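# Sort tested circuit boards into totes by light color

## Task

Open each tester (its lid is latched by a hook that lets go when you press its little black tab downward), lift out the circuit board, and set it in the tote whose color, green or red, matches that tester's light. A board in a tote of the other color is a failure, as is any tote that leaves its bench. Testers are loose: each must stay upright on its own plate, turned the way it was. The robot must not topple or finish tilted.

## Robot and tools

ROBOT. A Rainbow Robotics RB-Y1: a base on two drive wheels with two rear casters (it drives forward/back and turns, never sideways), a torso whose leg folds at ankle, knee and hip, a pan/tilt head, and two 7-joint arms, each ending in a parallel gripper with a wrist camera in a case jutting to one side. The base is 0.58 m wide, extends 0.10 m in front of the wheel axle and 0.57 m behind it, and sweeps a 0.58 m radius when spinning in place. With arms as at the start the robot is up to 0.73 m wide.

FRAMES. All positions are metres. Base frame: origin on the floor between the drive wheels, x forward, y left, z up. The left_hand and right_hand readings are the point between that gripper's pads, in the base frame; the fingers point along the hand's -z axis and close along its x axis. Readings may drift from truth at long reach or under load. base_odometry is in the odometry frame (the base frame at the scene's start), counts wheel turns only, and reports heading in rad, left positive, -3.142 to 3.142.

move. One call carries one action plus optional "cameras" (list from head_camera, left_wrist_camera, right_wrist_camera, all; omitted or all gives every camera, [] none) and "blocking" (true/omitted waits until everything rests; false returns in about 0.5 s while motion continues). Valid actions: base and/or joints, optionally with min_time_s or contact_limits; target alone or with min_time_s; contact_limits alone; or nothing, which just reports state and images.
- base: a velocity command, not a place. {"x_m_s", "turn_rad_s", "for_s"}: forward speed in m/s (0, or 0.005 to 0.4 in either sign), turning rate in rad/s with left positive (0, or 0.02 to 1.509 either sign), held for for_s seconds (0.1 to 5, rounded to 1/30 s), then it stops. Omitted speeds are 0. It ramps at 0.4 m/s2 (turns 0.5 rad/s2), so it coasts up to 1 s (turns 3.1 s) afterward; distance is roughly speed times for_s. If |x_m_s| + 0.27|turn_rad_s| exceeds 0.4, both shrink proportionally.
- joints: one object for the whole robot, absolute targets keyed by joint name. Radians except grippers (metres of opening, 0 to 0.1). Ranges: torso_squat_rad 0 to 1.2 (larger lowers the chest); torso_shift_rad -0.3 to 0.6 (positive hips forward); torso_pitch_rad -0.2 to 1.4 (positive bows forward); torso_yaw_rad -1.5 to 1.5 (left positive; raise both arms sideways by 0.2 rad or more first). Combined: squat+shift <= 1.52; squat-shift+pitch <= 1.57; shift+0.5pitch-0.4squat <= 0.7; shift+0.3pitch-0.5squat <= 0.39; breaking one leaves the torso off_target. Arm, per side: shoulder_pitch -2.356 to 2.356 (negative swings forward/up); shoulder_roll left 0 to 3.141, right -3.141 to 0 (outward lift); shoulder_yaw -2.094 to 2.094; elbow -2.617 to 0.01 (negative bends); forearm_roll -3.141 to 3.141; wrist_pitch -1.57 to 1.919; hand_roll -2.705 to 2.705. head_pan_rad -0.523 to 0.523 (left positive), head_tilt_rad -0.35 to 1.57 (positive down).
- target: one hand only, an absolute pose: side ("left"/"right"), x, y, z in metres in the base frame (-3 to 3), quat_wxyz as four numbers w,x,y,z in the printed style. It is solved once into joint angles, so the hand follows an arc; split long moves into short steps. Result: reached (within 10 mm and 2 degrees), short (with the miss), or refused (with reason).
- min_time_s: 0.1 to 8, slowest allowed duration for arm, head and torso motions.
- contact_limits: gripper current in mA, 200 to 672.5, keyed left_gripper_m/right_gripper_m; stays until changed; starts at 672.5.
To grip, command an opening at least 0.005 m below the object's width; off_target then is normal.

wait: seconds 0 to 10, plus cameras; returns early once motions rest. stop: brakes all running motions (optional cameras). zoom_image: camera name and region [x0, y0, x1, y1] in pixels, top-left origin, at most 504 by 504; head images are 896x504, wrist 644x364. finished_scene: scene number; call only when the task holds without the robot.

RESULTS. "move" reads done or the worst status. Per-motion words: done, moving, off_target (resting short, maybe still pushing), not_followed (arm withheld by the collision check), contact_stop (torso only), time_out, limit_stop_at_<name> (self-collision guard or built-in limit), torque_fault, limit_stop_at_motor_heat. A contact_stop or time_out halts its whole group (torso, or one arm). If a call is refused or an unrequested stop appears, later move/wait/finished_scene calls in that reply are skipped. on_its_own lists uncommanded behaviour. lidar_m: 12 distances, 30-degree sectors counter-clockwise from straight ahead (4th left, 7th behind, 10th right), seen at 0.23 m height, "-" for nothing. motor_effort: wheel load in percent, peak in brackets; at rest usually under 30. wheel_motors_off is 1 while wheels are disabled. Joint torques, external torques, wrist force/torque (uncalibrated, offset up to 16 N) and motor temperatures help sense contact and load.

AVOID. Arms striking or squeezing each other (grippers, fingers, cameras included); a firm press ends the scene; keep about 0.5 rad outward shoulder roll when both reach forward. Contact torque reaching joint limits (shoulders 63.7 N m, elbow 32.7, wrist joints 22.7) freezes the robot 10 s. Motors at 80 C lock the arm; avoid long stretched or loaded holds. The base keeps driving into furniture; a stalled wheel cuts the motors for 2 s. Heavy loads far forward, or a sharp stop while driving forward, can tip the robot; the upper body can snag under tables. Do not drop, fling or slam parts, knock testers over, or shove totes off benches. Loose objects may get brief pushes.

Each tool is called after ">>>" as a command line: name --argument value for each argument, lists and objects as JSON in quotes; but a table of rows of numbers goes row by row, as --pt "numbers of a row", without its own name.

## Session

>>> move

Scene clock: 0.00 s.
Joint torques (N m): no reading
External joint torques (N m): no reading
Motor temperatures (°C): left_arm=[29 32 30 34 39 36 41] | right_arm=[35 33 28 33 45 37 36]
Wrist force (N): no reading
Wrist torque (N m): no reading
Wrist force, peak (N): no reading
base_odometry: x=+0.000 y=+0.000 heading=+0.000
lidar_m: 2.52 2.77 1.96 1.99 2.31 2.11 2.09 2.32 2.40 2.35 2.77 2.54
base_status: not commanded
joint_positions: torso_squat_rad=+0.350 torso_shift_rad=+0.000 torso_pitch_rad=+0.000 torso_yaw_rad=+0.000 left_shoulder_pitch_rad=+0.027 left_shoulder_roll_rad=+0.018 left_shoulder_yaw_rad=-0.025 left_elbow_rad=-0.232 left_forearm_roll_rad=+0.014 left_wrist_pitch_rad=+0.031 left_hand_roll_rad=-0.041 left_gripper_m=+0.100 right_shoulder_pitch_rad=+0.035 right_shoulder_roll_rad=-0.046 right_shoulder_yaw_rad=+0.024 right_elbow_rad=-0.288 right_forearm_roll_rad=+0.041 right_wrist_pitch_rad=+0.022 right_hand_roll_rad=+0.009 right_gripper_m=+0.099 head_pan_rad=+0.000 head_tilt_rad=+0.400
joint_status: not commanded
wheel_motors_off: 0
motor_effort: left_wheel=-1 right_wheel=+3
chest: x=-0.2280 y=-0.0007 z=+1.2475 quat_wxyz=(+1.000, +0.000, +0.000, +0.000) (m; base frame)
left_hand: x=-0.1412 y=+0.2314 z=+0.5672 quat_wxyz=(+0.996, +0.009, -0.088, -0.022) (m; base frame)
right_hand: x=-0.1186 y=-0.2534 z=+0.5712 quat_wxyz=(+0.992, -0.025, -0.115, +0.034) (m; base frame)
pictures: head_camera, left_wrist_camera, right_wrist_camera

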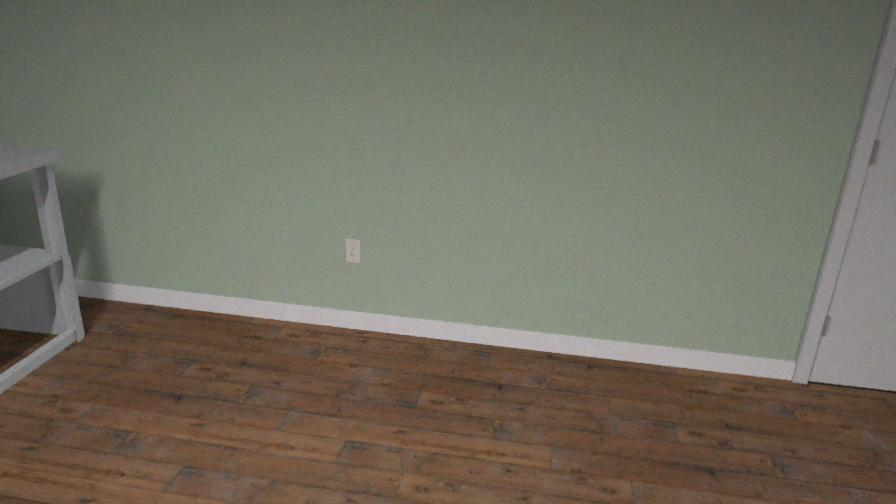

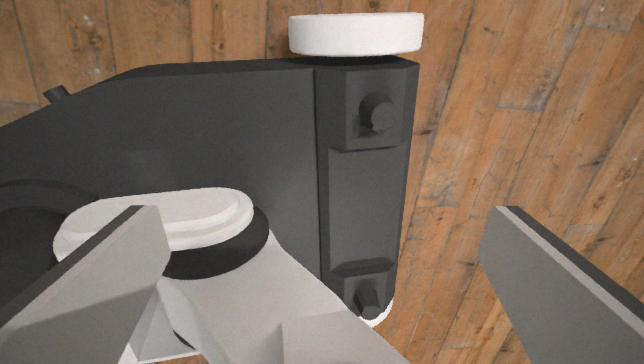

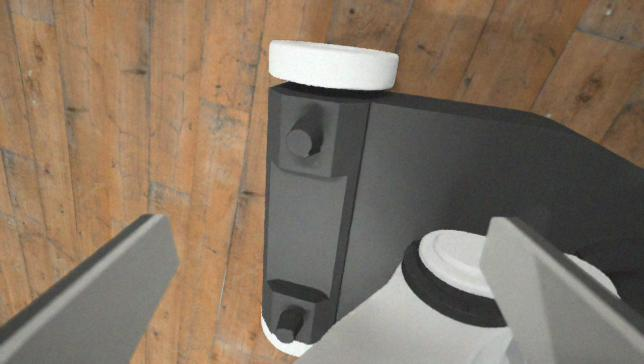

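Bench to the left. Turn left ~1.2.

>>> move --base '{"turn_rad_s":0.4,"for_s":2.5}' --cameras '["head_camera"]'

>>> move --base '{"turn_rad_s":0.4,"for_s":2.5}' --cameras '["head_camera"]'

>>> move --base '{"turn_rad_s":0.4,"for_s":2.5}' --cameras '["head_camera"]'

>>> move --base '{"turn_rad_s":0.4,"for_s":2.5}' --cameras '["head_camera"]'

>>> move --base '{"turn_rad_s":0.4,"for_s":2.5}' --cameras '["head_camera"]'

Scene clock: 12.47 s.
Joint torques (N m): left_arm=[-1.89 0.64 -0.1 -0.85 0.22 -0.49 0.13] | right_arm=[-2.29 -1.07 -0.49 -1.09 -0.21 -0.53 -0.03]
External joint torques (N m): left_arm=[0.05 0.03 -0.15 0.13 0.21 -0.04 0.14] | right_arm=[0.01 0.74 -0.32 0.37 -0.28 -0.01 -0.04]
Wrist force (N): left_arm=[-2.6 -0.1 -9.3] | right_arm=[0.7 11.0 -12.5]
Wrist torque (N m): left_arm=[-0.02 -0.44 -0.21] | right_arm=[-0.05 0.74 0.51]
Wrist force, peak (N): left_arm=[-2.8 -0.1 -9.9] | right_arm=[0.4 11.4 -12.9]
move: done
base_odometry: x=+0.000 y=+0.000 heading=+1.000
lidar_m: 1.95 1.98 2.30 2.11 2.08 2.24 2.42 2.35 2.80 2.56 2.52 2.71
base_status: done (sent for 2.5 of 2.5 s)
joint_positions: torso_squat_rad=+0.350 torso_shift_rad=+0.000 torso_pitch_rad=+0.000 torso_yaw_rad=+0.000 left_shoulder_pitch_rad=+0.027 left_shoulder_roll_rad=+0.018 left_shoulder_yaw_rad=-0.025 left_elbow_rad=-0.232 left_forearm_roll_rad=+0.014 left_wrist_pitch_rad=+0.031 left_hand_roll_rad=-0.041 left_gripper_m=+0.100 right_shoulder_pitch_rad=+0.035 right_shoulder_roll_rad=-0.046 right_shoulder_yaw_rad=+0.024 right_elbow_rad=-0.288 right_forearm_roll_rad=+0.041 right_wrist_pitch_rad=+0.022 right_hand_roll_rad=+0.009 right_gripper_m=+0.099 head_pan_rad=+0.000 head_tilt_rad=+0.400
joint_status: not commanded
wheel_motors_off: 0
motor_effort: left_wheel=+1(20) right_wheel=+3(26)
chest: x=-0.2280 y=-0.0008 z=+1.2475 quat_wxyz=(+1.000, +0.000, +0.000, +0.000)
left_hand: x=-0.1412 y=+0.2314 z=+0.5672 quat_wxyz=(+0.996, +0.009, -0.088, -0.022)
right_hand: x=-0.1186 y=-0.2534 z=+0.5712 quat_wxyz=(+0.992, -0.025, -0.115, +0.034)

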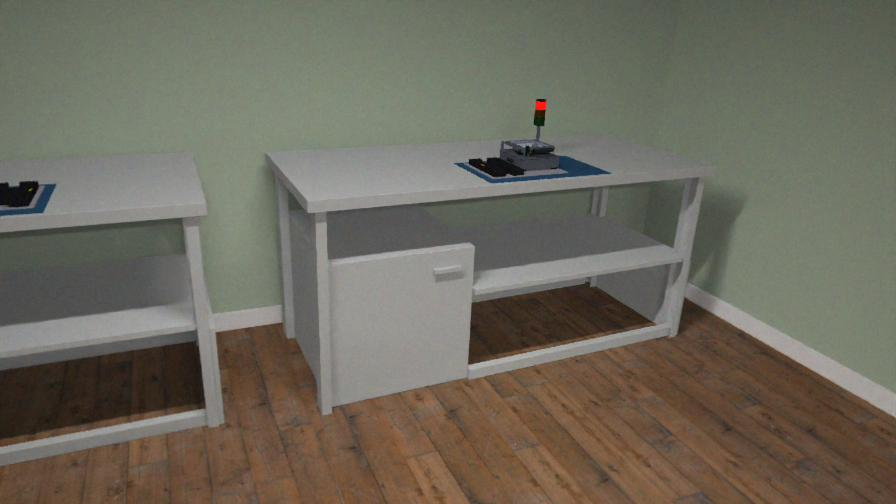

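Scene clock: 16.10 s.
Joint torques (N m): left_arm=[-2.08 0.55 0.07 -0.9 0.18 -0.48 0.05] | right_arm=[-2.31 -0.9 -0.31 -1.11 -0.05 -0.49 0.01]
External joint torques (N m): left_arm=[-0.15 -0.06 0.01 0.08 0.17 -0.02 0.06] | right_arm=[-0.01 0.9 -0.13 0.35 -0.12 0.04 0]
Wrist force (N): left_arm=[-3.0 -0.3 -9.7] | right_arm=[0.7 10.9 -12.7]
Wrist torque (N m): left_arm=[-0.01 -0.49 -0.20] | right_arm=[-0.03 0.74 0.51]
Wrist force, peak (N): left_arm=[-3.0 -0.6 -9.9] | right_arm=[0.7 11.3 -12.9]
move: done
base_odometry: x=+0.000 y=+0.000 heading=+1.999
lidar_m: 2.31 2.14 2.08 2.20 2.41 2.32 2.77 2.62 2.55 2.70 1.97 1.95
base_status: done (sent for 2.5 of 2.5 s)
joint_positions: torso_squat_rad=+0.350 torso_shift_rad=+0.000 torso_pitch_rad=+0.000 torso_yaw_rad=+0.000 left_shoulder_pitch_rad=+0.027 left_shoulder_roll_rad=+0.018 left_shoulder_yaw_rad=-0.025 left_elbow_rad=-0.232 left_forearm_roll_rad=+0.014 left_wrist_pitch_rad=+0.031 left_hand_roll_rad=-0.041 left_gripper_m=+0.100 right_shoulder_pitch_rad=+0.035 right_shoulder_roll_rad=-0.046 right_shoulder_yaw_rad=+0.024 right_elbow_rad=-0.288 right_forearm_roll_rad=+0.041 right_wrist_pitch_rad=+0.022 right_hand_roll_rad=+0.009 right_gripper_m=+0.099 head_pan_rad=+0.000 head_tilt_rad=+0.400
joint_status: not commanded
wheel_motors_off: 0
motor_effort: left_wheel=+1(15) right_wheel=+4(24)
chest: x=-0.2280 y=-0.0008 z=+1.2475 quat_wxyz=(+1.000, +0.000, +0.000, +0.000)
left_hand: x=-0.1412 y=+0.2314 z=+0.5672 quat_wxyz=(+0.996, +0.009, -0.088, -0.022)
right_hand: x=-0.1186 y=-0.2534 z=+0.5712 quat_wxyz=(+0.992, -0.025, -0.115, +0.034)

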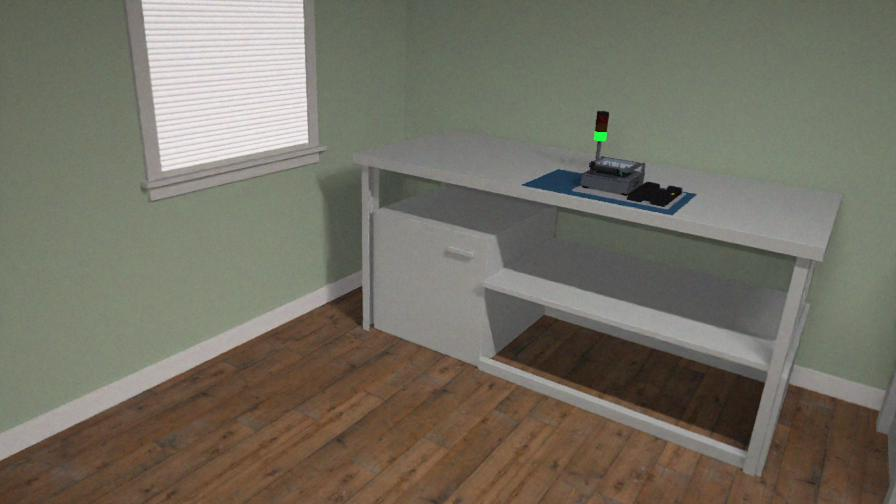

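Scene clock: 19.73 s.
Joint torques (N m): left_arm=[-1.95 0.71 0.1 -0.87 0.18 -0.43 0.15] | right_arm=[-2.36 -1.02 -0.64 -1.17 -0.14 -0.57 0.01]
External joint torques (N m): left_arm=[-0.02 0.09 0.04 0.11 0.18 0.02 0.16] | right_arm=[-0.06 0.78 -0.46 0.29 -0.2 -0.04 0]
Wrist force (N): left_arm=[-2.8 -0.3 -9.8] | right_arm=[0.9 11.1 -12.5]
Wrist torque (N m): left_arm=[0.01 -0.45 -0.20] | right_arm=[-0.06 0.77 0.49]
Wrist force, peak (N): left_arm=[-2.9 -0.6 -9.9] | right_arm=[0.7 11.2 -13.1]
move: done
base_odometry: x=+0.000 y=+0.000 heading=+2.999
lidar_m: 2.08 2.16 2.87 2.31 2.77 2.62 2.52 2.65 2.06 1.98 2.31 2.17
base_status: done (sent for 2.5 of 2.5 s)
joint_positions: torso_squat_rad=+0.350 torso_shift_rad=+0.000 torso_pitch_rad=+0.000 torso_yaw_rad=+0.000 left_shoulder_pitch_rad=+0.027 left_shoulder_roll_rad=+0.018 left_shoulder_yaw_rad=-0.025 left_elbow_rad=-0.232 left_forearm_roll_rad=+0.014 left_wrist_pitch_rad=+0.031 left_hand_roll_rad=-0.041 left_gripper_m=+0.100 right_shoulder_pitch_rad=+0.035 right_shoulder_roll_rad=-0.046 right_shoulder_yaw_rad=+0.024 right_elbow_rad=-0.288 right_forearm_roll_rad=+0.041 right_wrist_pitch_rad=+0.022 right_hand_roll_rad=+0.009 right_gripper_m=+0.099 head_pan_rad=+0.000 head_tilt_rad=+0.400
joint_status: not commanded
wheel_motors_off: 0
motor_effort: left_wheel=+1(15) right_wheel=+5(23)
chest: x=-0.2280 y=-0.0008 z=+1.2475 quat_wxyz=(+1.000, +0.000, +0.000, +0.000)
left_hand: x=-0.1412 y=+0.2314 z=+0.5672 quat_wxyz=(+0.996, +0.009, -0.088, -0.022)
right_hand: x=-0.1186 y=-0.2534 z=+0.5712 quat_wxyz=(+0.992, -0.025, -0.115, +0.034)

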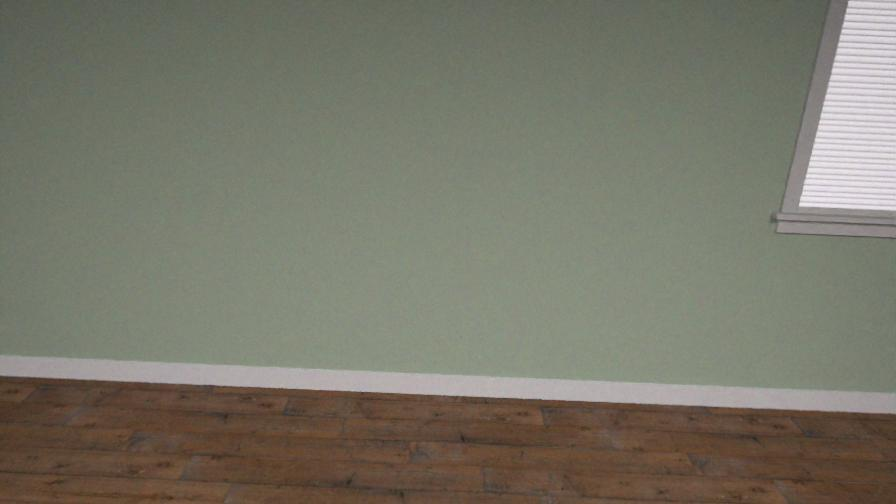

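Scene clock: 23.40 s.
Joint torques (N m): left_arm=[-1.83 0.57 0.08 -0.86 0.15 -0.38 0] | right_arm=[-2.33 -1.01 -0.71 -1.2 -0.18 -0.69 -0.04]
External joint torques (N m): left_arm=[0.1 -0.04 0.02 0.13 0.15 0.07 0.01] | right_arm=[-0.03 0.79 -0.54 0.26 -0.24 -0.16 -0.05]
Wrist force (N): left_arm=[-2.6 -0.3 -9.4] | right_arm=[1.1 11.1 -12.4]
Wrist torque (N m): left_arm=[0.00 -0.43 -0.21] | right_arm=[-0.09 0.80 0.51]
Wrist force, peak (N): left_arm=[-2.9 -0.3 -9.9] | right_arm=[0.9 11.4 -12.9]
move: done
base_odometry: x=+0.000 y=+0.000 heading=-2.284
lidar_m: 2.84 2.31 2.77 2.65 2.52 2.58 2.10 1.99 2.34 2.20 2.09 2.15
base_status: done (sent for 2.5 of 2.5 s)
joint_positions: torso_squat_rad=+0.350 torso_shift_rad=+0.000 torso_pitch_rad=+0.000 torso_yaw_rad=+0.000 left_shoulder_pitch_rad=+0.027 left_shoulder_roll_rad=+0.018 left_shoulder_yaw_rad=-0.025 left_elbow_rad=-0.232 left_forearm_roll_rad=+0.014 left_wrist_pitch_rad=+0.031 left_hand_roll_rad=-0.041 left_gripper_m=+0.100 right_shoulder_pitch_rad=+0.035 right_shoulder_roll_rad=-0.046 right_shoulder_yaw_rad=+0.024 right_elbow_rad=-0.288 right_forearm_roll_rad=+0.041 right_wrist_pitch_rad=+0.022 right_hand_roll_rad=+0.009 right_gripper_m=+0.099 head_pan_rad=+0.000 head_tilt_rad=+0.400
joint_status: not commanded
wheel_motors_off: 0
motor_effort: left_wheel=+2(14) right_wheel=+4(24)
chest: x=-0.2280 y=-0.0008 z=+1.2475 quat_wxyz=(+1.000, +0.000, +0.000, +0.000)
left_hand: x=-0.1412 y=+0.2314 z=+0.5672 quat_wxyz=(+0.996, +0.009, -0.088, -0.022)
right_hand: x=-0.1186 y=-0.2534 z=+0.5712 quat_wxyz=(+0.992, -0.025, -0.115, +0.034)

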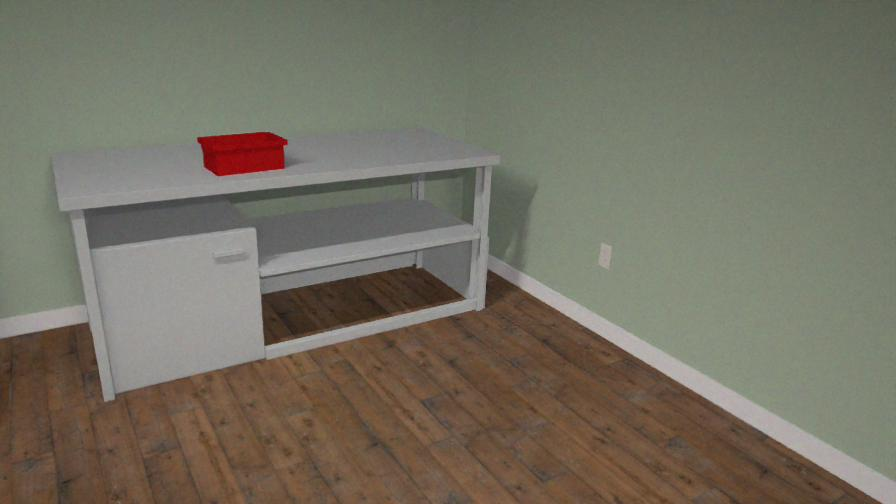

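Scene clock: 27.03 s.
Joint torques (N m): left_arm=[-2.05 0.67 0.12 -0.85 0.24 -0.45 0.07] | right_arm=[-2.51 -0.99 -0.47 -1.17 -0.14 -0.57 -0.06]
External joint torques (N m): left_arm=[-0.11 0.06 0.06 0.14 0.24 0 0.08] | right_arm=[-0.21 0.82 -0.29 0.29 -0.2 -0.05 -0.08]
Wrist force (N): left_arm=[-2.6 -0.4 -9.5] | right_arm=[0.7 11.2 -12.7]
Wrist torque (N m): left_arm=[0.01 -0.44 -0.21] | right_arm=[-0.10 0.73 0.50]
Wrist force, peak (N): left_arm=[-2.9 -0.4 -10.0] | right_arm=[0.9 11.5 -12.9]
move: done
base_odometry: x=+0.000 y=+0.000 heading=-1.285
lidar_m: 2.35 2.69 2.52 2.55 2.10 1.95 2.31 2.27 2.12 2.15 2.73 2.32
base_status: done (sent for 2.5 of 2.5 s)
joint_positions: torso_squat_rad=+0.350 torso_shift_rad=+0.000 torso_pitch_rad=+0.000 torso_yaw_rad=+0.000 left_shoulder_pitch_rad=+0.027 left_shoulder_roll_rad=+0.018 left_shoulder_yaw_rad=-0.025 left_elbow_rad=-0.232 left_forearm_roll_rad=+0.014 left_wrist_pitch_rad=+0.031 left_hand_roll_rad=-0.041 left_gripper_m=+0.100 right_shoulder_pitch_rad=+0.035 right_shoulder_roll_rad=-0.046 right_shoulder_yaw_rad=+0.024 right_elbow_rad=-0.288 right_forearm_roll_rad=+0.041 right_wrist_pitch_rad=+0.022 right_hand_roll_rad=+0.009 right_gripper_m=+0.099 head_pan_rad=+0.000 head_tilt_rad=+0.400
joint_status: not commanded
wheel_motors_off: 0
motor_effort: left_wheel=+1(15) right_wheel=+4(24)
chest: x=-0.2280 y=-0.0008 z=+1.2475 quat_wxyz=(+1.000, +0.000, +0.000, +0.000)
left_hand: x=-0.1412 y=+0.2314 z=+0.5672 quat_wxyz=(+0.996, +0.009, -0.088, -0.022)
right_hand: x=-0.1186 y=-0.2534 z=+0.5712 quat_wxyz=(+0.992, -0.025, -0.115, +0.034)

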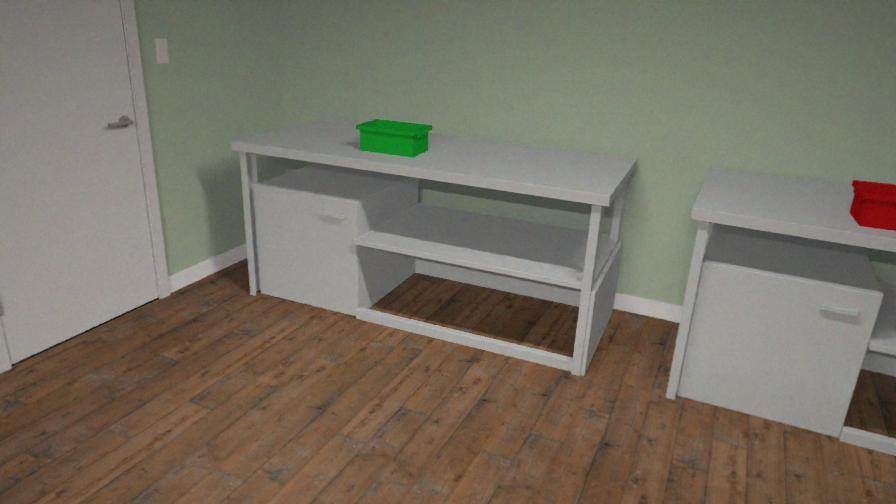

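>>> move --base '{"turn_rad_s":0.4,"for_s":4.87}' --cameras '["head_camera"]'

>>> move --base '{"x_m_s":0.38,"for_s":5}' --cameras '[]'

>>> move --base '{"turn_rad_s":0.4,"for_s":1.8}' --joints '{"head_tilt_rad":0.7}' --cameras '["head_camera"]'

>>> zoom_image --camera "head_camera" --region '[250, 50, 700, 350]'

Scene clock: 56.47 s.
Joint torques (N m): left_arm=[-1.99 0.43 -0.08 -0.8 0.22 -0.52 0.08] | right_arm=[-2.31 -1.1 -0.56 -1.19 -0.21 -0.58 0.06]
External joint torques (N m): left_arm=[-0.05 -0.18 -0.14 0.18 0.22 -0.07 0.09] | right_arm=[-0.01 0.7 -0.39 0.27 -0.27 -0.05 0.05]
Wrist force (N): left_arm=[-2.9 -0.5 -9.9] | right_arm=[0.9 11.1 -12.6]
Wrist torque (N m): left_arm=[0.02 -0.49 -0.19] | right_arm=[-0.07 0.77 0.52]
Wrist force, peak (N): left_arm=[-2.8 -0.4 -10.0] | right_arm=[0.6 11.5 -12.8]
move: done
base_odometry: x=+0.000 y=+0.000 heading=+0.662
lidar_m: 2.88 1.95 1.98 2.34 2.08 2.08 2.43 2.36 2.35 2.80 2.52 2.52
base_status: done (sent for 4.87 of 4.87 s)
joint_positions: torso_squat_rad=+0.350 torso_shift_rad=+0.000 torso_pitch_rad=+0.000 torso_yaw_rad=+0.000 left_shoulder_pitch_rad=+0.027 left_shoulder_roll_rad=+0.018 left_shoulder_yaw_rad=-0.025 left_elbow_rad=-0.232 left_forearm_roll_rad=+0.014 left_wrist_pitch_rad=+0.031 left_hand_roll_rad=-0.041 left_gripper_m=+0.100 right_shoulder_pitch_rad=+0.035 right_shoulder_roll_rad=-0.046 right_shoulder_yaw_rad=+0.024 right_elbow_rad=-0.288 right_forearm_roll_rad=+0.041 right_wrist_pitch_rad=+0.022 right_hand_roll_rad=+0.009 right_gripper_m=+0.099 head_pan_rad=+0.000 head_tilt_rad=+0.400
joint_status: not commanded
wheel_motors_off: 0
motor_effort: left_wheel=+1(16) right_wheel=+5(24)
chest: x=-0.2280 y=-0.0008 z=+1.2475 quat_wxyz=(+1.000, +0.000, +0.000, +0.000)
left_hand: x=-0.1412 y=+0.2314 z=+0.5672 quat_wxyz=(+0.996, +0.009, -0.088, -0.022)
right_hand: x=-0.1186 y=-0.2534 z=+0.5712 quat_wxyz=(+0.992, -0.025, -0.115, +0.034)

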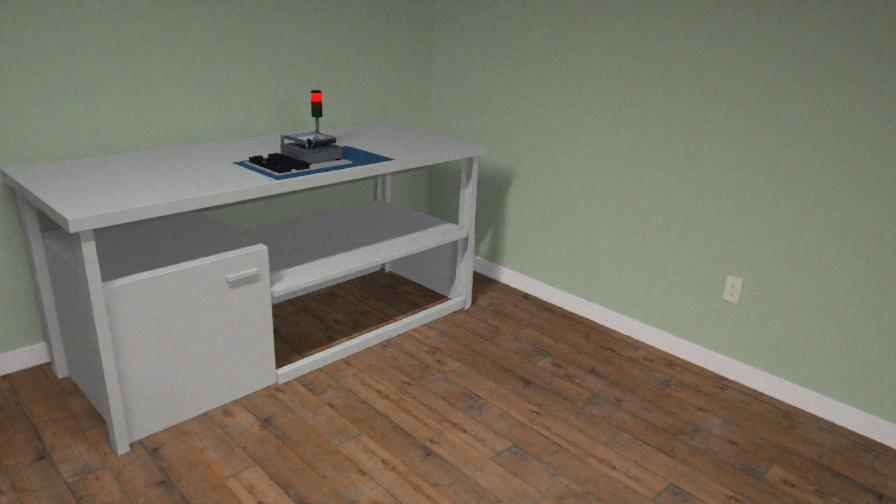

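Scene clock: 62.93 s.
Joint torques (N m): left_arm=[-1.56 0.63 -0.17 -0.84 0.12 -0.39 0.12] | right_arm=[-2.21 -1.17 -0.52 -1.1 -0.14 -0.5 0.01]
External joint torques (N m): left_arm=[0.37 0.03 -0.23 0.15 0.12 0.06 0.12] | right_arm=[0.08 0.64 -0.34 0.36 -0.21 0.02 0]
Wrist force (N): left_arm=[-2.7 -0.2 -9.5] | right_arm=[0.7 11.0 -12.5]
Wrist torque (N m): left_arm=[0.00 -0.45 -0.21] | right_arm=[-0.07 0.76 0.49]
Wrist force, peak (N): left_arm=[-2.8 -0.5 -9.9] | right_arm=[0.7 11.4 -13.0]
move: done
base_odometry: x=+1.499 y=+1.168 heading=+0.662
lidar_m: 0.98 1.27 0.69 0.72 1.43 3.42 3.98 3.81 2.40 1.38 1.18 1.19
base_status: done (sent for 5 of 5 s)
joint_positions: torso_squat_rad=+0.350 torso_shift_rad=+0.000 torso_pitch_rad=+0.000 torso_yaw_rad=+0.000 left_shoulder_pitch_rad=+0.026 left_shoulder_roll_rad=+0.018 left_shoulder_yaw_rad=-0.025 left_elbow_rad=-0.232 left_forearm_roll_rad=+0.014 left_wrist_pitch_rad=+0.031 left_hand_roll_rad=-0.041 left_gripper_m=+0.100 right_shoulder_pitch_rad=+0.035 right_shoulder_roll_rad=-0.046 right_shoulder_yaw_rad=+0.024 right_elbow_rad=-0.288 right_forearm_roll_rad=+0.041 right_wrist_pitch_rad=+0.022 right_hand_roll_rad=+0.009 right_gripper_m=+0.099 head_pan_rad=+0.000 head_tilt_rad=+0.400
joint_status: not commanded
wheel_motors_off: 0
motor_effort: left_wheel=+3(30) right_wheel=-6(29)
chest: x=-0.2280 y=-0.0008 z=+1.2475 quat_wxyz=(+1.000, +0.000, +0.000, +0.000)
left_hand: x=-0.1412 y=+0.2314 z=+0.5672 quat_wxyz=(+0.996, +0.009, -0.088, -0.022)
right_hand: x=-0.1186 y=-0.2534 z=+0.5712 quat_wxyz=(+0.992, -0.025, -0.115, +0.034)

Scene clock: 65.83 s.
Joint torques (N m): left_arm=[-1.69 0.58 -0.01 -0.82 0.13 -0.46 0.12] | right_arm=[-2.43 -1.07 -0.54 -1.22 -0.07 -0.56 0.07]
External joint torques (N m): left_arm=[0.24 -0.03 -0.07 0.16 0.13 -0.01 0.13] | right_arm=[-0.13 0.73 -0.36 0.25 -0.14 -0.03 0.06]
Wrist force (N): left_arm=[-2.8 -0.2 -9.7] | right_arm=[0.5 11.1 -12.6]
Wrist torque (N m): left_arm=[-0.03 -0.46 -0.22] | right_arm=[-0.08 0.73 0.49]
Wrist force, peak (N): left_arm=[-2.9 -0.3 -10.0] | right_arm=[0.7 11.3 -12.8]
move: done
base_odometry: x=+1.498 y=+1.168 heading=+1.382
lidar_m: 1.27 0.69 0.81 2.52 3.50 3.91 3.68 1.84 1.29 1.21 0.99 1.03
base_status: done (sent for 1.8 of 1.8 s)
joint_positions: torso_squat_rad=+0.350 torso_shift_rad=+0.000 torso_pitch_rad=+0.000 torso_yaw_rad=+0.000 left_shoulder_pitch_rad=+0.026 left_shoulder_roll_rad=+0.018 left_shoulder_yaw_rad=-0.025 left_elbow_rad=-0.232 left_forearm_roll_rad=+0.014 left_wrist_pitch_rad=+0.031 left_hand_roll_rad=-0.041 left_gripper_m=+0.100 right_shoulder_pitch_rad=+0.035 right_shoulder_roll_rad=-0.046 right_shoulder_yaw_rad=+0.024 right_elbow_rad=-0.288 right_forearm_roll_rad=+0.041 right_wrist_pitch_rad=+0.022 right_hand_roll_rad=+0.009 right_gripper_m=+0.099 head_pan_rad=+0.000 head_tilt_rad=+0.700
joint_status: all done
wheel_motors_off: 0
motor_effort: left_wheel=+1(29) right_wheel=+3(27)
chest: x=-0.2280 y=-0.0008 z=+1.2475 quat_wxyz=(+1.000, +0.000, +0.000, +0.000)
left_hand: x=-0.1412 y=+0.2314 z=+0.5672 quat_wxyz=(+0.996, +0.009, -0.088, -0.022)
right_hand: x=-0.1186 y=-0.2534 z=+0.5712 quat_wxyz=(+0.992, -0.025, -0.115, +0.034)
head_camera: T_world_to_cam=[[0.0202619, -0.998758, 0.0455192, -0.0643178], [-0.613191, -0.0483742, -0.788452, 1.07394], [0.789675, -0.0119364, -0.61341, 0.989517], [0, 0, 0, 1]] pos_world=[-0.121561, -0.000475466, 1.45666]

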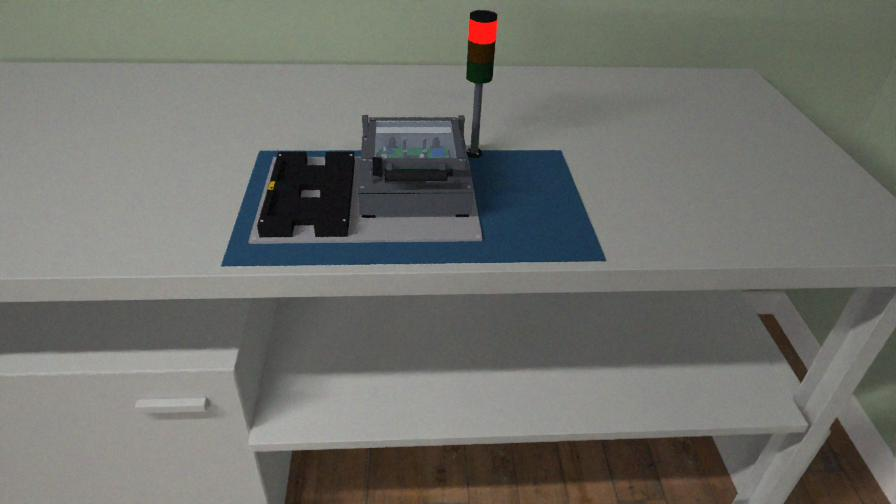

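Scaled by 1.120 (camera's finer frame: 1280x720).

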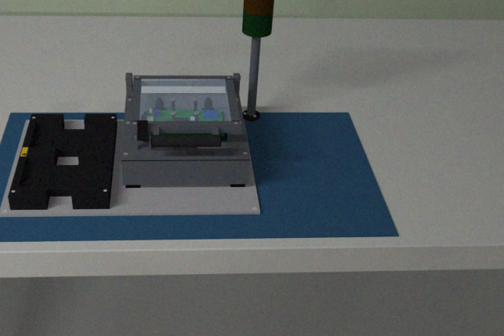

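>>> move --base '{"x_m_s":0.2,"for_s":1.5}' --joints '{"head_tilt_rad":0.9}' --cameras '["head_camera"]'

>>> zoom_image --camera "head_camera" --region '[250, 50, 650, 350]'

Scene clock: 73.23 s.
Joint torques (N m): left_arm=[-1.71 0.39 0.1 -0.86 0.24 -0.36 0.09] | right_arm=[-2.19 -1.07 -0.61 -1.22 -0.17 -0.59 0.02]
External joint torques (N m): left_arm=[0.22 -0.21 0.04 0.13 0.23 0.09 0.1] | right_arm=[0.11 0.74 -0.44 0.25 -0.23 -0.06 0.01]
Wrist force (N): left_arm=[-2.7 -0.3 -9.5] | right_arm=[1.1 11.2 -12.7]
Wrist torque (N m): left_arm=[-0.01 -0.47 -0.20] | right_arm=[-0.10 0.80 0.50]
Wrist force, peak (N): left_arm=[-2.9 0.1 -9.9] | right_arm=[1.1 11.2 -12.9]
move: done
base_odometry: x=+1.555 y=+1.463 heading=+1.382
lidar_m: 0.97 0.49 0.45 0.95 3.51 4.20 3.99 1.82 1.27 1.19 0.81 1.03
base_status: done (sent for 1.5 of 1.5 s)
joint_positions: torso_squat_rad=+0.350 torso_shift_rad=+0.000 torso_pitch_rad=+0.000 torso_yaw_rad=+0.000 left_shoulder_pitch_rad=+0.026 left_shoulder_roll_rad=+0.018 left_shoulder_yaw_rad=-0.025 left_elbow_rad=-0.232 left_forearm_roll_rad=+0.014 left_wrist_pitch_rad=+0.031 left_hand_roll_rad=-0.041 left_gripper_m=+0.100 right_shoulder_pitch_rad=+0.035 right_shoulder_roll_rad=-0.046 right_shoulder_yaw_rad=+0.024 right_elbow_rad=-0.288 right_forearm_roll_rad=+0.041 right_wrist_pitch_rad=+0.022 right_hand_roll_rad=+0.009 right_gripper_m=+0.099 head_pan_rad=+0.000 head_tilt_rad=+0.900
joint_status: all done
wheel_motors_off: 0
motor_effort: left_wheel=+3(29) right_wheel=-3(31)
chest: x=-0.2280 y=-0.0008 z=+1.2475 quat_wxyz=(+1.000, +0.000, +0.000, +0.000)
left_hand: x=-0.1412 y=+0.2314 z=+0.5672 quat_wxyz=(+0.996, +0.009, -0.088, -0.022)
right_hand: x=-0.1186 y=-0.2534 z=+0.5712 quat_wxyz=(+0.992, -0.025, -0.115, +0.034)
head_camera: T_world_to_cam=[[0.0290445, -0.998754, 0.0405781, -0.0553676], [-0.757588, -0.0484777, -0.65093, 0.845115], [0.652086, -0.0118356, -0.758052, 1.17058], [0, 0, 0, 1]] pos_world=[-0.121463, -0.000474922, 1.43972]

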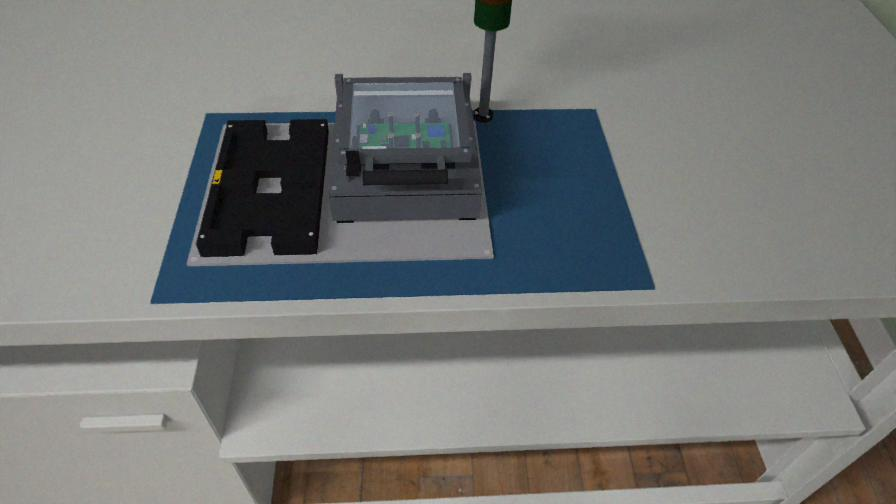

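Scaled by 1.260 (camera's finer frame: 1280x720).

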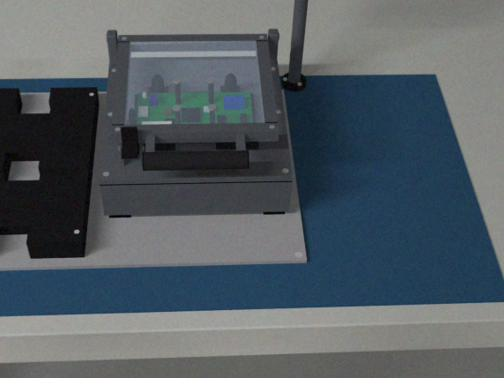

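>>> move --target '{"side":"left","x":0.1,"y":0.32,"z":1.0,"quat_wxyz":[0.924,0,-0.383,0]}' --cameras '[]'

>>> move --target '{"side":"right","x":0.1,"y":-0.32,"z":1.0,"quat_wxyz":[0.924,0,-0.383,0]}' --cameras '[]'

>>> move --target '{"side":"left","x":0.25,"y":0.16,"z":1.15,"quat_wxyz":[0.924,0,-0.383,0]}'

Scene clock: 94.40 s.
Joint torques (N m): left_arm=[-3.6 8.48 6.07 -6.74 -0.44 -1.33 -0.1] | right_arm=[-1.98 -1.25 -0.75 -1.22 -0.1 -0.6 -0.01]
External joint torques (N m): left_arm=[0.49 0.22 -0.65 0.74 0.16 -0.09 -0.06] | right_arm=[0.31 0.56 -0.58 0.24 -0.16 -0.07 -0.03]
Wrist force (N): left_arm=[-6.0 -0.2 -8.4] | right_arm=[0.8 11.3 -12.4]
Wrist torque (N m): left_arm=[0.00 -0.64 -0.18] | right_arm=[-0.12 0.75 0.49]
Wrist force, peak (N): left_arm=[-5.5 -0.3 -9.3] | right_arm=[0.8 11.5 -12.9]
move: done
base_odometry: x=+1.555 y=+1.463 heading=+1.382
lidar_m: 0.97 0.50 0.45 0.95 3.51 4.20 3.98 1.82 1.27 1.19 0.81 1.04
base_status: not commanded
joint_positions: torso_squat_rad=+0.350 torso_shift_rad=+0.000 torso_pitch_rad=+0.000 torso_yaw_rad=+0.000 left_shoulder_pitch_rad=+0.427 left_shoulder_roll_rad=+0.825 left_shoulder_yaw_rad=-0.061 left_elbow_rad=-2.390 left_forearm_roll_rad=+0.359 left_wrist_pitch_rad=+1.023 left_hand_roll_rad=+0.554 left_gripper_m=+0.100 right_shoulder_pitch_rad=+0.035 right_shoulder_roll_rad=-0.046 right_shoulder_yaw_rad=+0.024 right_elbow_rad=-0.288 right_forearm_roll_rad=+0.041 right_wrist_pitch_rad=+0.022 right_hand_roll_rad=+0.009 right_gripper_m=+0.099 head_pan_rad=+0.000 head_tilt_rad=+0.900
joint_status: all done
wheel_motors_off: 0
motor_effort: left_wheel=+4(6) right_wheel=-4(6)
chest: x=-0.2280 y=-0.0007 z=+1.2475 quat_wxyz=(+1.000, +0.000, +0.000, +0.000)
left_hand: x=+0.0999 y=+0.3201 z=+1.0003 quat_wxyz=(+0.923, +0.000, -0.384, +0.000)
left_hand_status: reached (checked arc, planned for 2.5 s): 0 mm and 0.1 deg off.
right_hand: x=-0.1186 y=-0.2534 z=+0.5712 quat_wxyz=(+0.992, -0.025, -0.115, +0.034)

Scene clock: 97.20 s.
Joint torques (N m): left_arm=[-3.56 8.49 6.18 -6.8 -0.44 -1.36 -0.05] | right_arm=[-3.21 -9.78 -6.4 -6.73 0.55 -1.37 0]
External joint torques (N m): left_arm=[0.53 0.23 -0.54 0.68 0.16 -0.12 -0.01] | right_arm=[0.93 -0.04 0.93 0.88 -0.38 -0.14 -0.04]
Wrist force (N): left_arm=[-6.0 -0.3 -7.9] | right_arm=[-2.0 10.7 -10.8]
Wrist torque (N m): left_arm=[0.00 -0.67 -0.18] | right_arm=[-0.07 0.65 0.48]
Wrist force, peak (N): left_arm=[-6.2 0.0 -8.3] | right_arm=[2.0 13.2 -12.7]
move: done
base_odometry: x=+1.555 y=+1.463 heading=+1.382
lidar_m: 0.97 0.50 0.46 0.95 3.51 4.20 3.98 1.80 1.27 1.19 0.81 1.03
base_status: not commanded
joint_positions: torso_squat_rad=+0.350 torso_shift_rad=+0.000 torso_pitch_rad=+0.000 torso_yaw_rad=+0.000 left_shoulder_pitch_rad=+0.427 left_shoulder_roll_rad=+0.825 left_shoulder_yaw_rad=-0.061 left_elbow_rad=-2.390 left_forearm_roll_rad=+0.359 left_wrist_pitch_rad=+1.023 left_hand_roll_rad=+0.554 left_gripper_m=+0.100 right_shoulder_pitch_rad=+0.420 right_shoulder_roll_rad=-0.858 right_shoulder_yaw_rad=+0.082 right_elbow_rad=-2.393 right_forearm_roll_rad=-0.346 right_wrist_pitch_rad=+1.018 right_hand_roll_rad=-0.596 right_gripper_m=+0.099 head_pan_rad=+0.000 head_tilt_rad=+0.900
joint_status: all done
wheel_motors_off: 0
motor_effort: left_wheel=+5(6) right_wheel=-3(6)
chest: x=-0.2280 y=-0.0007 z=+1.2475 quat_wxyz=(+1.000, +0.000, +0.000, +0.000)
left_hand: x=+0.0999 y=+0.3201 z=+1.0003 quat_wxyz=(+0.923, +0.000, -0.384, +0.000)
right_hand: x=+0.1001 y=-0.3200 z=+1.0002 quat_wxyz=(+0.924, +0.000, -0.383, +0.000)
right_hand_status: reached (checked arc, planned for 2.4 s): 0 mm and 0.0 deg off.

Scene clock: 99.17 s.
Joint torques (N m): left_arm=[-15.24 4.5 6.37 -3.9 -0.69 -1.13 0.1] | right_arm=[-2.94 -9.88 -6.61 -6.72 0.56 -1.39 0.06]
External joint torques (N m): left_arm=[1.59 -0.61 -0.59 1.3 0.22 -0.05 0.14] | right_arm=[1.2 -0.14 0.72 0.89 -0.36 -0.16 0.02]
Wrist force (N): left_arm=[-6.0 0.1 -8.3] | right_arm=[-2.2 10.7 -10.8]
Wrist torque (N m): left_arm=[-0.03 -0.66 -0.22] | right_arm=[-0.08 0.60 0.48]
Wrist force, peak (N): left_arm=[-7.0 -0.7 -8.5] | right_arm=[-2.3 11.0 -11.1]
move: done
base_odometry: x=+1.555 y=+1.463 heading=+1.382
lidar_m: 0.97 0.50 0.45 0.96 3.51 4.21 3.98 1.81 1.27 1.19 0.81 1.04
base_status: not commanded
joint_positions: torso_squat_rad=+0.350 torso_shift_rad=+0.000 torso_pitch_rad=+0.000 torso_yaw_rad=+0.000 left_shoulder_pitch_rad=-0.670 left_shoulder_roll_rad=+0.541 left_shoulder_yaw_rad=-0.365 left_elbow_rad=-2.093 left_forearm_roll_rad=+0.357 left_wrist_pitch_rad=+1.773 left_hand_roll_rad=+0.742 left_gripper_m=+0.100 right_shoulder_pitch_rad=+0.420 right_shoulder_roll_rad=-0.858 right_shoulder_yaw_rad=+0.082 right_elbow_rad=-2.393 right_forearm_roll_rad=-0.346 right_wrist_pitch_rad=+1.018 right_hand_roll_rad=-0.596 right_gripper_m=+0.099 head_pan_rad=+0.000 head_tilt_rad=+0.900
joint_status: all done
wheel_motors_off: 0
motor_effort: left_wheel=+5(7) right_wheel=-3(6)
chest: x=-0.2280 y=-0.0007 z=+1.2475 quat_wxyz=(+1.000, +0.000, +0.000, +0.000)
left_hand: x=+0.2499 y=+0.1600 z=+1.1502 quat_wxyz=(+0.924, +0.000, -0.383, +0.000)
left_hand_status: reached (checked arc, planned for 1.4 s): 0 mm and 0.0 deg off.
right_hand: x=+0.1001 y=-0.3200 z=+1.0002 quat_wxyz=(+0.924, +0.000, -0.383, +0.000)
pictures: head_camera, left_wrist_camera, right_wrist_camera
head_camera: T_world_to_cam=[[0.0290396, -0.998754, 0.0405785, -0.0552689], [-0.757546, -0.0484749, -0.650979, 0.845195], [0.652135, -0.0118359, -0.75801, 1.17053], [0, 0, 0, 1]] pos_world=[-0.121463, -0.000374933, 1.43972]
left_wrist_camera: T_world_to_cam=[[0.715016, 0.0153627, 0.698939, -0.986457], [-0.332097, -0.872294, 0.358909, -0.156013], [0.615194, -0.488741, -0.618602, 0.705054], [0, 0, 0, 1]] pos_world=[0.219777, 0.223654, 1.18162]
right_wrist_camera: T_world_to_cam=[[-0.693938, 0.0201781, -0.719752, 0.798253], [-0.306772, 0.896058, 0.32089, 0.0297706], [0.651415, 0.443477, -0.615619, 0.764179], [0, 0, 0, 1]] pos_world=[0.065273, -0.381679, 1.03543]

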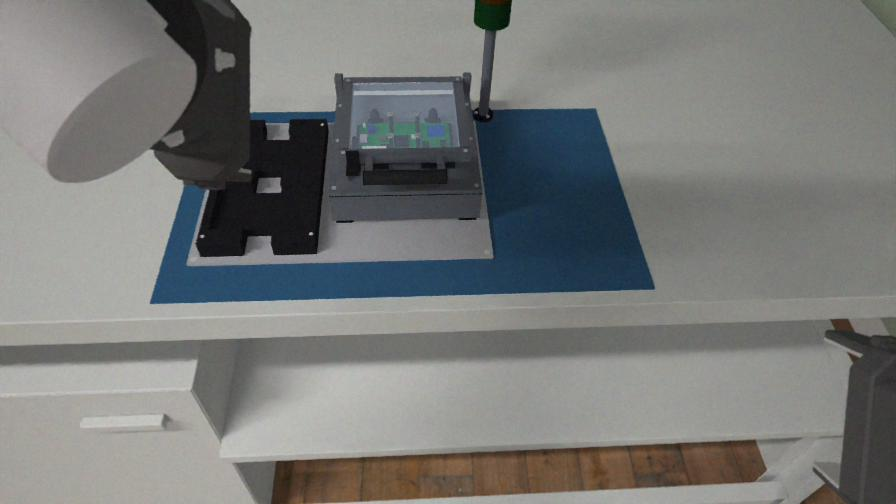

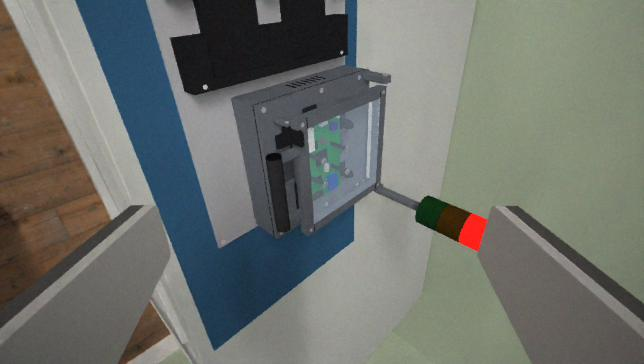

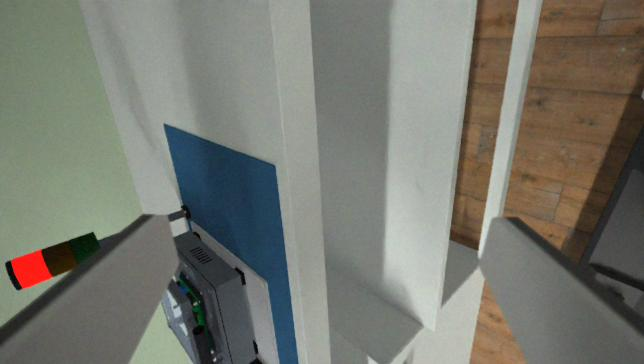

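>>> zoom_image --camera "left_wrist_camera" --region '[220, 50, 420, 260]'

>>> zoom_image --camera "head_camera" --region '[310, 60, 510, 240]'

Scaled by 2.400 (camera's finer frame: 920x520).

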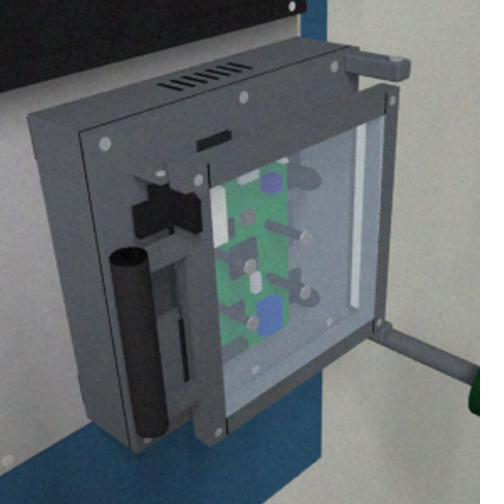

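Scaled by 2.520 (camera's finer frame: 1280x720).

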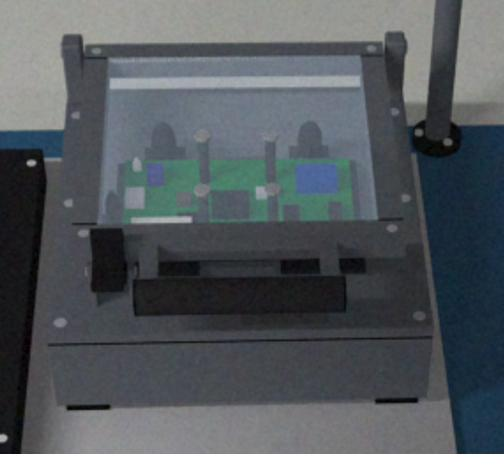

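>>> move --target '{"side":"left","x":0.36,"y":0.12,"z":1.10,"quat_wxyz":[1,0,0,0]}' --cameras '[]'

>>> move --joints '{"left_gripper_m":0.0}' --cameras '[]'

>>> move --target '{"side":"left","x":0.395,"y":0.11,"z":1.03,"quat_wxyz":[1,0,0,0]}'

>>> zoom_image --camera "left_wrist_camera" --region '[170, 50, 470, 364]'

>>> zoom_image --camera "head_camera" --region '[310, 60, 510, 240]'

Scene clock: 128.73 s.
Joint torques (N m): left_arm=[-23.51 8.53 2.3 -6.37 0.12 -0.6 0.16] | right_arm=[-3.55 -9.43 -6.54 -6.62 0.65 -1.37 0.05]
External joint torques (N m): left_arm=[1.92 -0.42 0.86 1.35 0.15 0 0.18] | right_arm=[0.59 0.31 0.79 0.99 -0.27 -0.14 0.01]
Wrist force (N): left_arm=[-3.6 0.2 -9.8] | right_arm=[-2.0 10.5 -10.7]
Wrist torque (N m): left_arm=[-0.02 -0.52 -0.22] | right_arm=[-0.05 0.64 0.48]
Wrist force, peak (N): left_arm=[-3.4 0.4 -10.4] | right_arm=[-2.1 11.2 -11.1]
move: short
base_odometry: x=+1.555 y=+1.463 heading=+1.382
lidar_m: 0.97 0.49 0.45 0.95 3.52 4.20 3.98 1.81 1.27 1.20 0.82 1.03
base_status: not commanded
joint_positions: torso_squat_rad=+0.350 torso_shift_rad=+0.000 torso_pitch_rad=+0.000 torso_yaw_rad=+0.000 left_shoulder_pitch_rad=-1.494 left_shoulder_roll_rad=+0.221 left_shoulder_yaw_rad=-0.264 left_elbow_rad=-0.267 left_forearm_roll_rad=+0.582 left_wrist_pitch_rad=+1.413 left_hand_roll_rad=+0.246 left_gripper_m=+0.100 right_shoulder_pitch_rad=+0.420 right_shoulder_roll_rad=-0.858 right_shoulder_yaw_rad=+0.082 right_elbow_rad=-2.393 right_forearm_roll_rad=-0.346 right_wrist_pitch_rad=+1.018 right_hand_roll_rad=-0.596 right_gripper_m=+0.099 head_pan_rad=+0.000 head_tilt_rad=+0.900
joint_status: all done
wheel_motors_off: 0
motor_effort: left_wheel=+6(6) right_wheel=-4(6)
chest: x=-0.2280 y=-0.0007 z=+1.2475 quat_wxyz=(+1.000, +0.000, +0.000, +0.000)
left_hand: x=+0.3593 y=+0.1201 z=+1.1002 quat_wxyz=(+0.991, -0.022, -0.130, +0.000)
left_hand_status: short (checked arc, as near as the solve gets, planned for 2.2 s): 1 mm and 15.1 deg off. The place is met; only the turn is off.
right_hand: x=+0.1001 y=-0.3200 z=+1.0002 quat_wxyz=(+0.924, +0.000, -0.383, +0.000)

Scene clock: 130.43 s.
Joint torques (N m): left_arm=[-23.45 8.53 2.41 -6.38 0.09 -0.64 0.21] | right_arm=[-3.32 -9.73 -6.62 -6.71 0.65 -1.32 0.07]
External joint torques (N m): left_arm=[1.97 -0.43 0.97 1.34 0.11 -0.03 0.23] | right_arm=[0.82 0.01 0.7 0.9 -0.28 -0.09 0.03]
Wrist force (N): left_arm=[-3.5 0.3 -9.9] | right_arm=[-2.3 10.9 -10.9]
Wrist torque (N m): left_arm=[-0.02 -0.53 -0.22] | right_arm=[-0.11 0.60 0.46]
Wrist force, peak (N): left_arm=[-3.5 0.2 -10.1] | right_arm=[-2.4 10.8 -11.2]
move: done
base_odometry: x=+1.555 y=+1.463 heading=+1.382
lidar_m: 0.97 0.50 0.45 0.95 3.52 4.19 3.98 1.81 1.27 1.19 0.81 1.04
base_status: not commanded
joint_positions: torso_squat_rad=+0.350 torso_shift_rad=+0.000 torso_pitch_rad=+0.000 torso_yaw_rad=+0.000 left_shoulder_pitch_rad=-1.494 left_shoulder_roll_rad=+0.221 left_shoulder_yaw_rad=-0.264 left_elbow_rad=-0.267 left_forearm_roll_rad=+0.582 left_wrist_pitch_rad=+1.413 left_hand_roll_rad=+0.246 left_gripper_m=+0.000 right_shoulder_pitch_rad=+0.420 right_shoulder_roll_rad=-0.858 right_shoulder_yaw_rad=+0.082 right_elbow_rad=-2.393 right_forearm_roll_rad=-0.346 right_wrist_pitch_rad=+1.018 right_hand_roll_rad=-0.596 right_gripper_m=+0.099 head_pan_rad=+0.000 head_tilt_rad=+0.900
joint_status: all done
wheel_motors_off: 0
motor_effort: left_wheel=+5(6) right_wheel=-4(6)
chest: x=-0.2280 y=-0.0007 z=+1.2475 quat_wxyz=(+1.000, +0.000, +0.000, +0.000)
left_hand: x=+0.3593 y=+0.1201 z=+1.1002 quat_wxyz=(+0.991, -0.022, -0.130, +0.000)
right_hand: x=+0.1001 y=-0.3200 z=+1.0002 quat_wxyz=(+0.924, +0.000, -0.383, +0.000)

Scene clock: 131.67 s.
Joint torques (N m): left_arm=[-24.28 7.38 0.4 -7.46 0.11 -0.83 0.25] | right_arm=[-3.57 -9.74 -6.77 -6.63 0.62 -1.37 0.06]
External joint torques (N m): left_arm=[1 -0.65 -1.02 0.5 0.15 0.13 0.28] | right_arm=[0.57 -0.01 0.55 0.98 -0.31 -0.14 0.02]
Wrist force (N): left_arm=[-4.7 0.7 -9.2] | right_arm=[-2.0 10.9 -10.7]
Wrist torque (N m): left_arm=[-0.07 -0.62 -0.21] | right_arm=[-0.09 0.63 0.46]
Wrist force, peak (N): left_arm=[-5.0 0.9 -10.4] | right_arm=[-2.3 10.8 -11.2]
move: short
base_odometry: x=+1.555 y=+1.463 heading=+1.382
lidar_m: 0.97 0.50 0.45 0.95 3.52 4.20 3.97 1.81 1.27 1.19 0.82 1.04
base_status: not commanded
joint_positions: torso_squat_rad=+0.350 torso_shift_rad=+0.000 torso_pitch_rad=+0.000 torso_yaw_rad=+0.000 left_shoulder_pitch_rad=-1.339 left_shoulder_roll_rad=+0.164 left_shoulder_yaw_rad=-0.289 left_elbow_rad=-0.267 left_forearm_roll_rad=+0.539 left_wrist_pitch_rad=+1.048 left_hand_roll_rad=+0.262 left_gripper_m=+0.000 right_shoulder_pitch_rad=+0.420 right_shoulder_roll_rad=-0.858 right_shoulder_yaw_rad=+0.082 right_elbow_rad=-2.393 right_forearm_roll_rad=-0.346 right_wrist_pitch_rad=+1.018 right_hand_roll_rad=-0.596 right_gripper_m=+0.099 head_pan_rad=+0.000 head_tilt_rad=+0.900
joint_status: all done
wheel_motors_off: 0
motor_effort: left_wheel=+5(7) right_wheel=-4(5)
chest: x=-0.2280 y=-0.0007 z=+1.2475 quat_wxyz=(+1.000, +0.000, +0.000, +0.000)
left_hand: x=+0.3942 y=+0.1102 z=+1.0302 quat_wxyz=(+0.973, -0.040, -0.228, +0.000)
left_hand_status: short (checked arc, as near as the solve gets, planned for 0.5 s): 1 mm and 26.8 deg off. The place is met; only the turn is off.
right_hand: x=+0.1001 y=-0.3200 z=+1.0002 quat_wxyz=(+0.924, +0.000, -0.383, +0.000)
pictures: head_camera, left_wrist_camera, right_wrist_camera
head_camera: T_world_to_cam=[[0.0290369, -0.998754, 0.0405807, -0.0552695], [-0.757497, -0.0484752, -0.651037, 0.845209], [0.652193, -0.0118357, -0.757961, 1.17053], [0, 0, 0, 1]] pos_world=[-0.121563, -0.000374931, 1.43972]
left_wrist_camera: T_world_to_cam=[[0.901255, 0.0328831, 0.43204, -0.805281], [-0.215464, -0.831078, 0.512723, -0.317402], [0.375918, -0.555183, -0.741928, 0.746276], [0, 0, 0, 1]] pos_world=[0.376836, 0.177014, 1.06434]
right_wrist_camera: T_world_to_cam=[[-0.693938, 0.0201781, -0.719752, 0.798251], [-0.306772, 0.896058, 0.32089, 0.029681], [0.651415, 0.443477, -0.615619, 0.764134], [0, 0, 0, 1]] pos_world=[0.065273, -0.381579, 1.03543]

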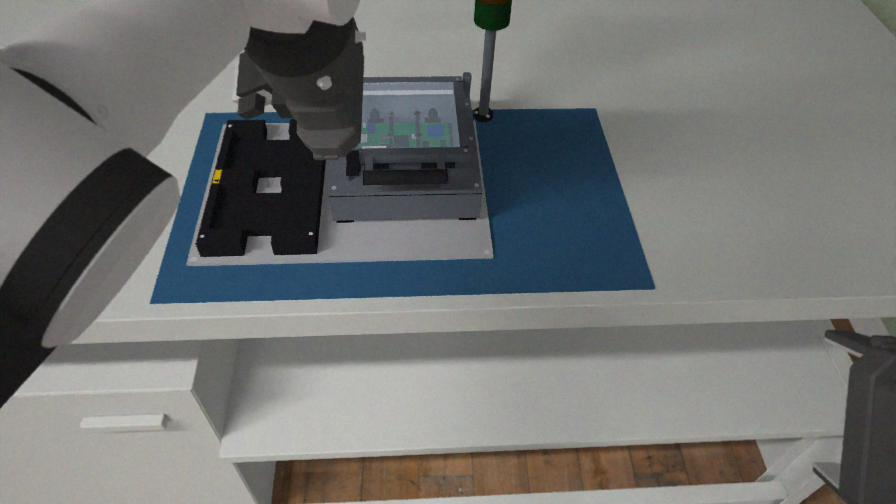

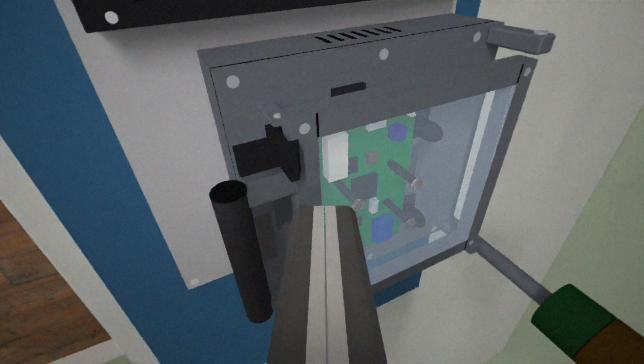

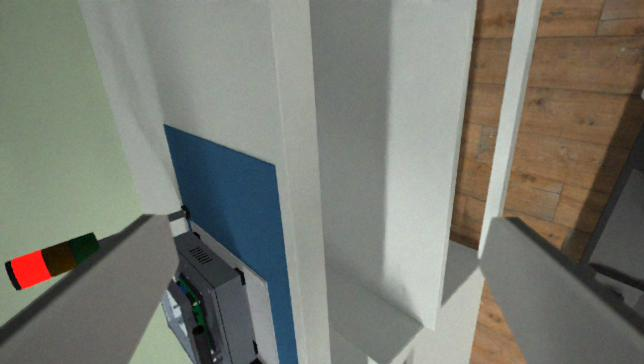

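Scaled by 1.605 (camera's finer frame: 920x520).

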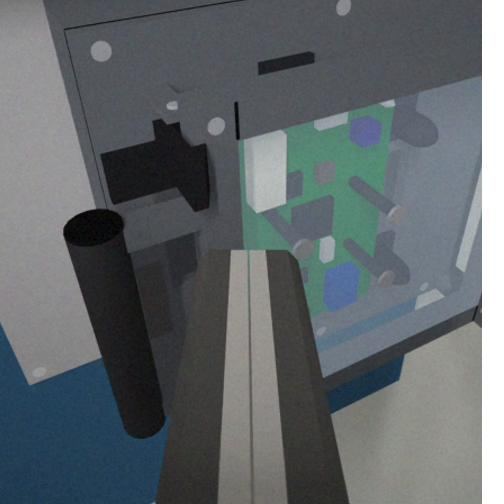

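Scaled by 2.520 (camera's finer frame: 1280x720).

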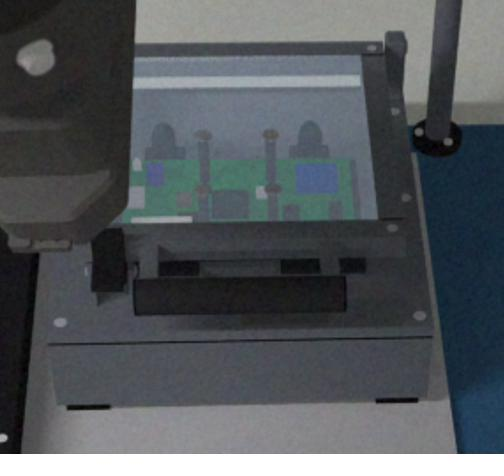

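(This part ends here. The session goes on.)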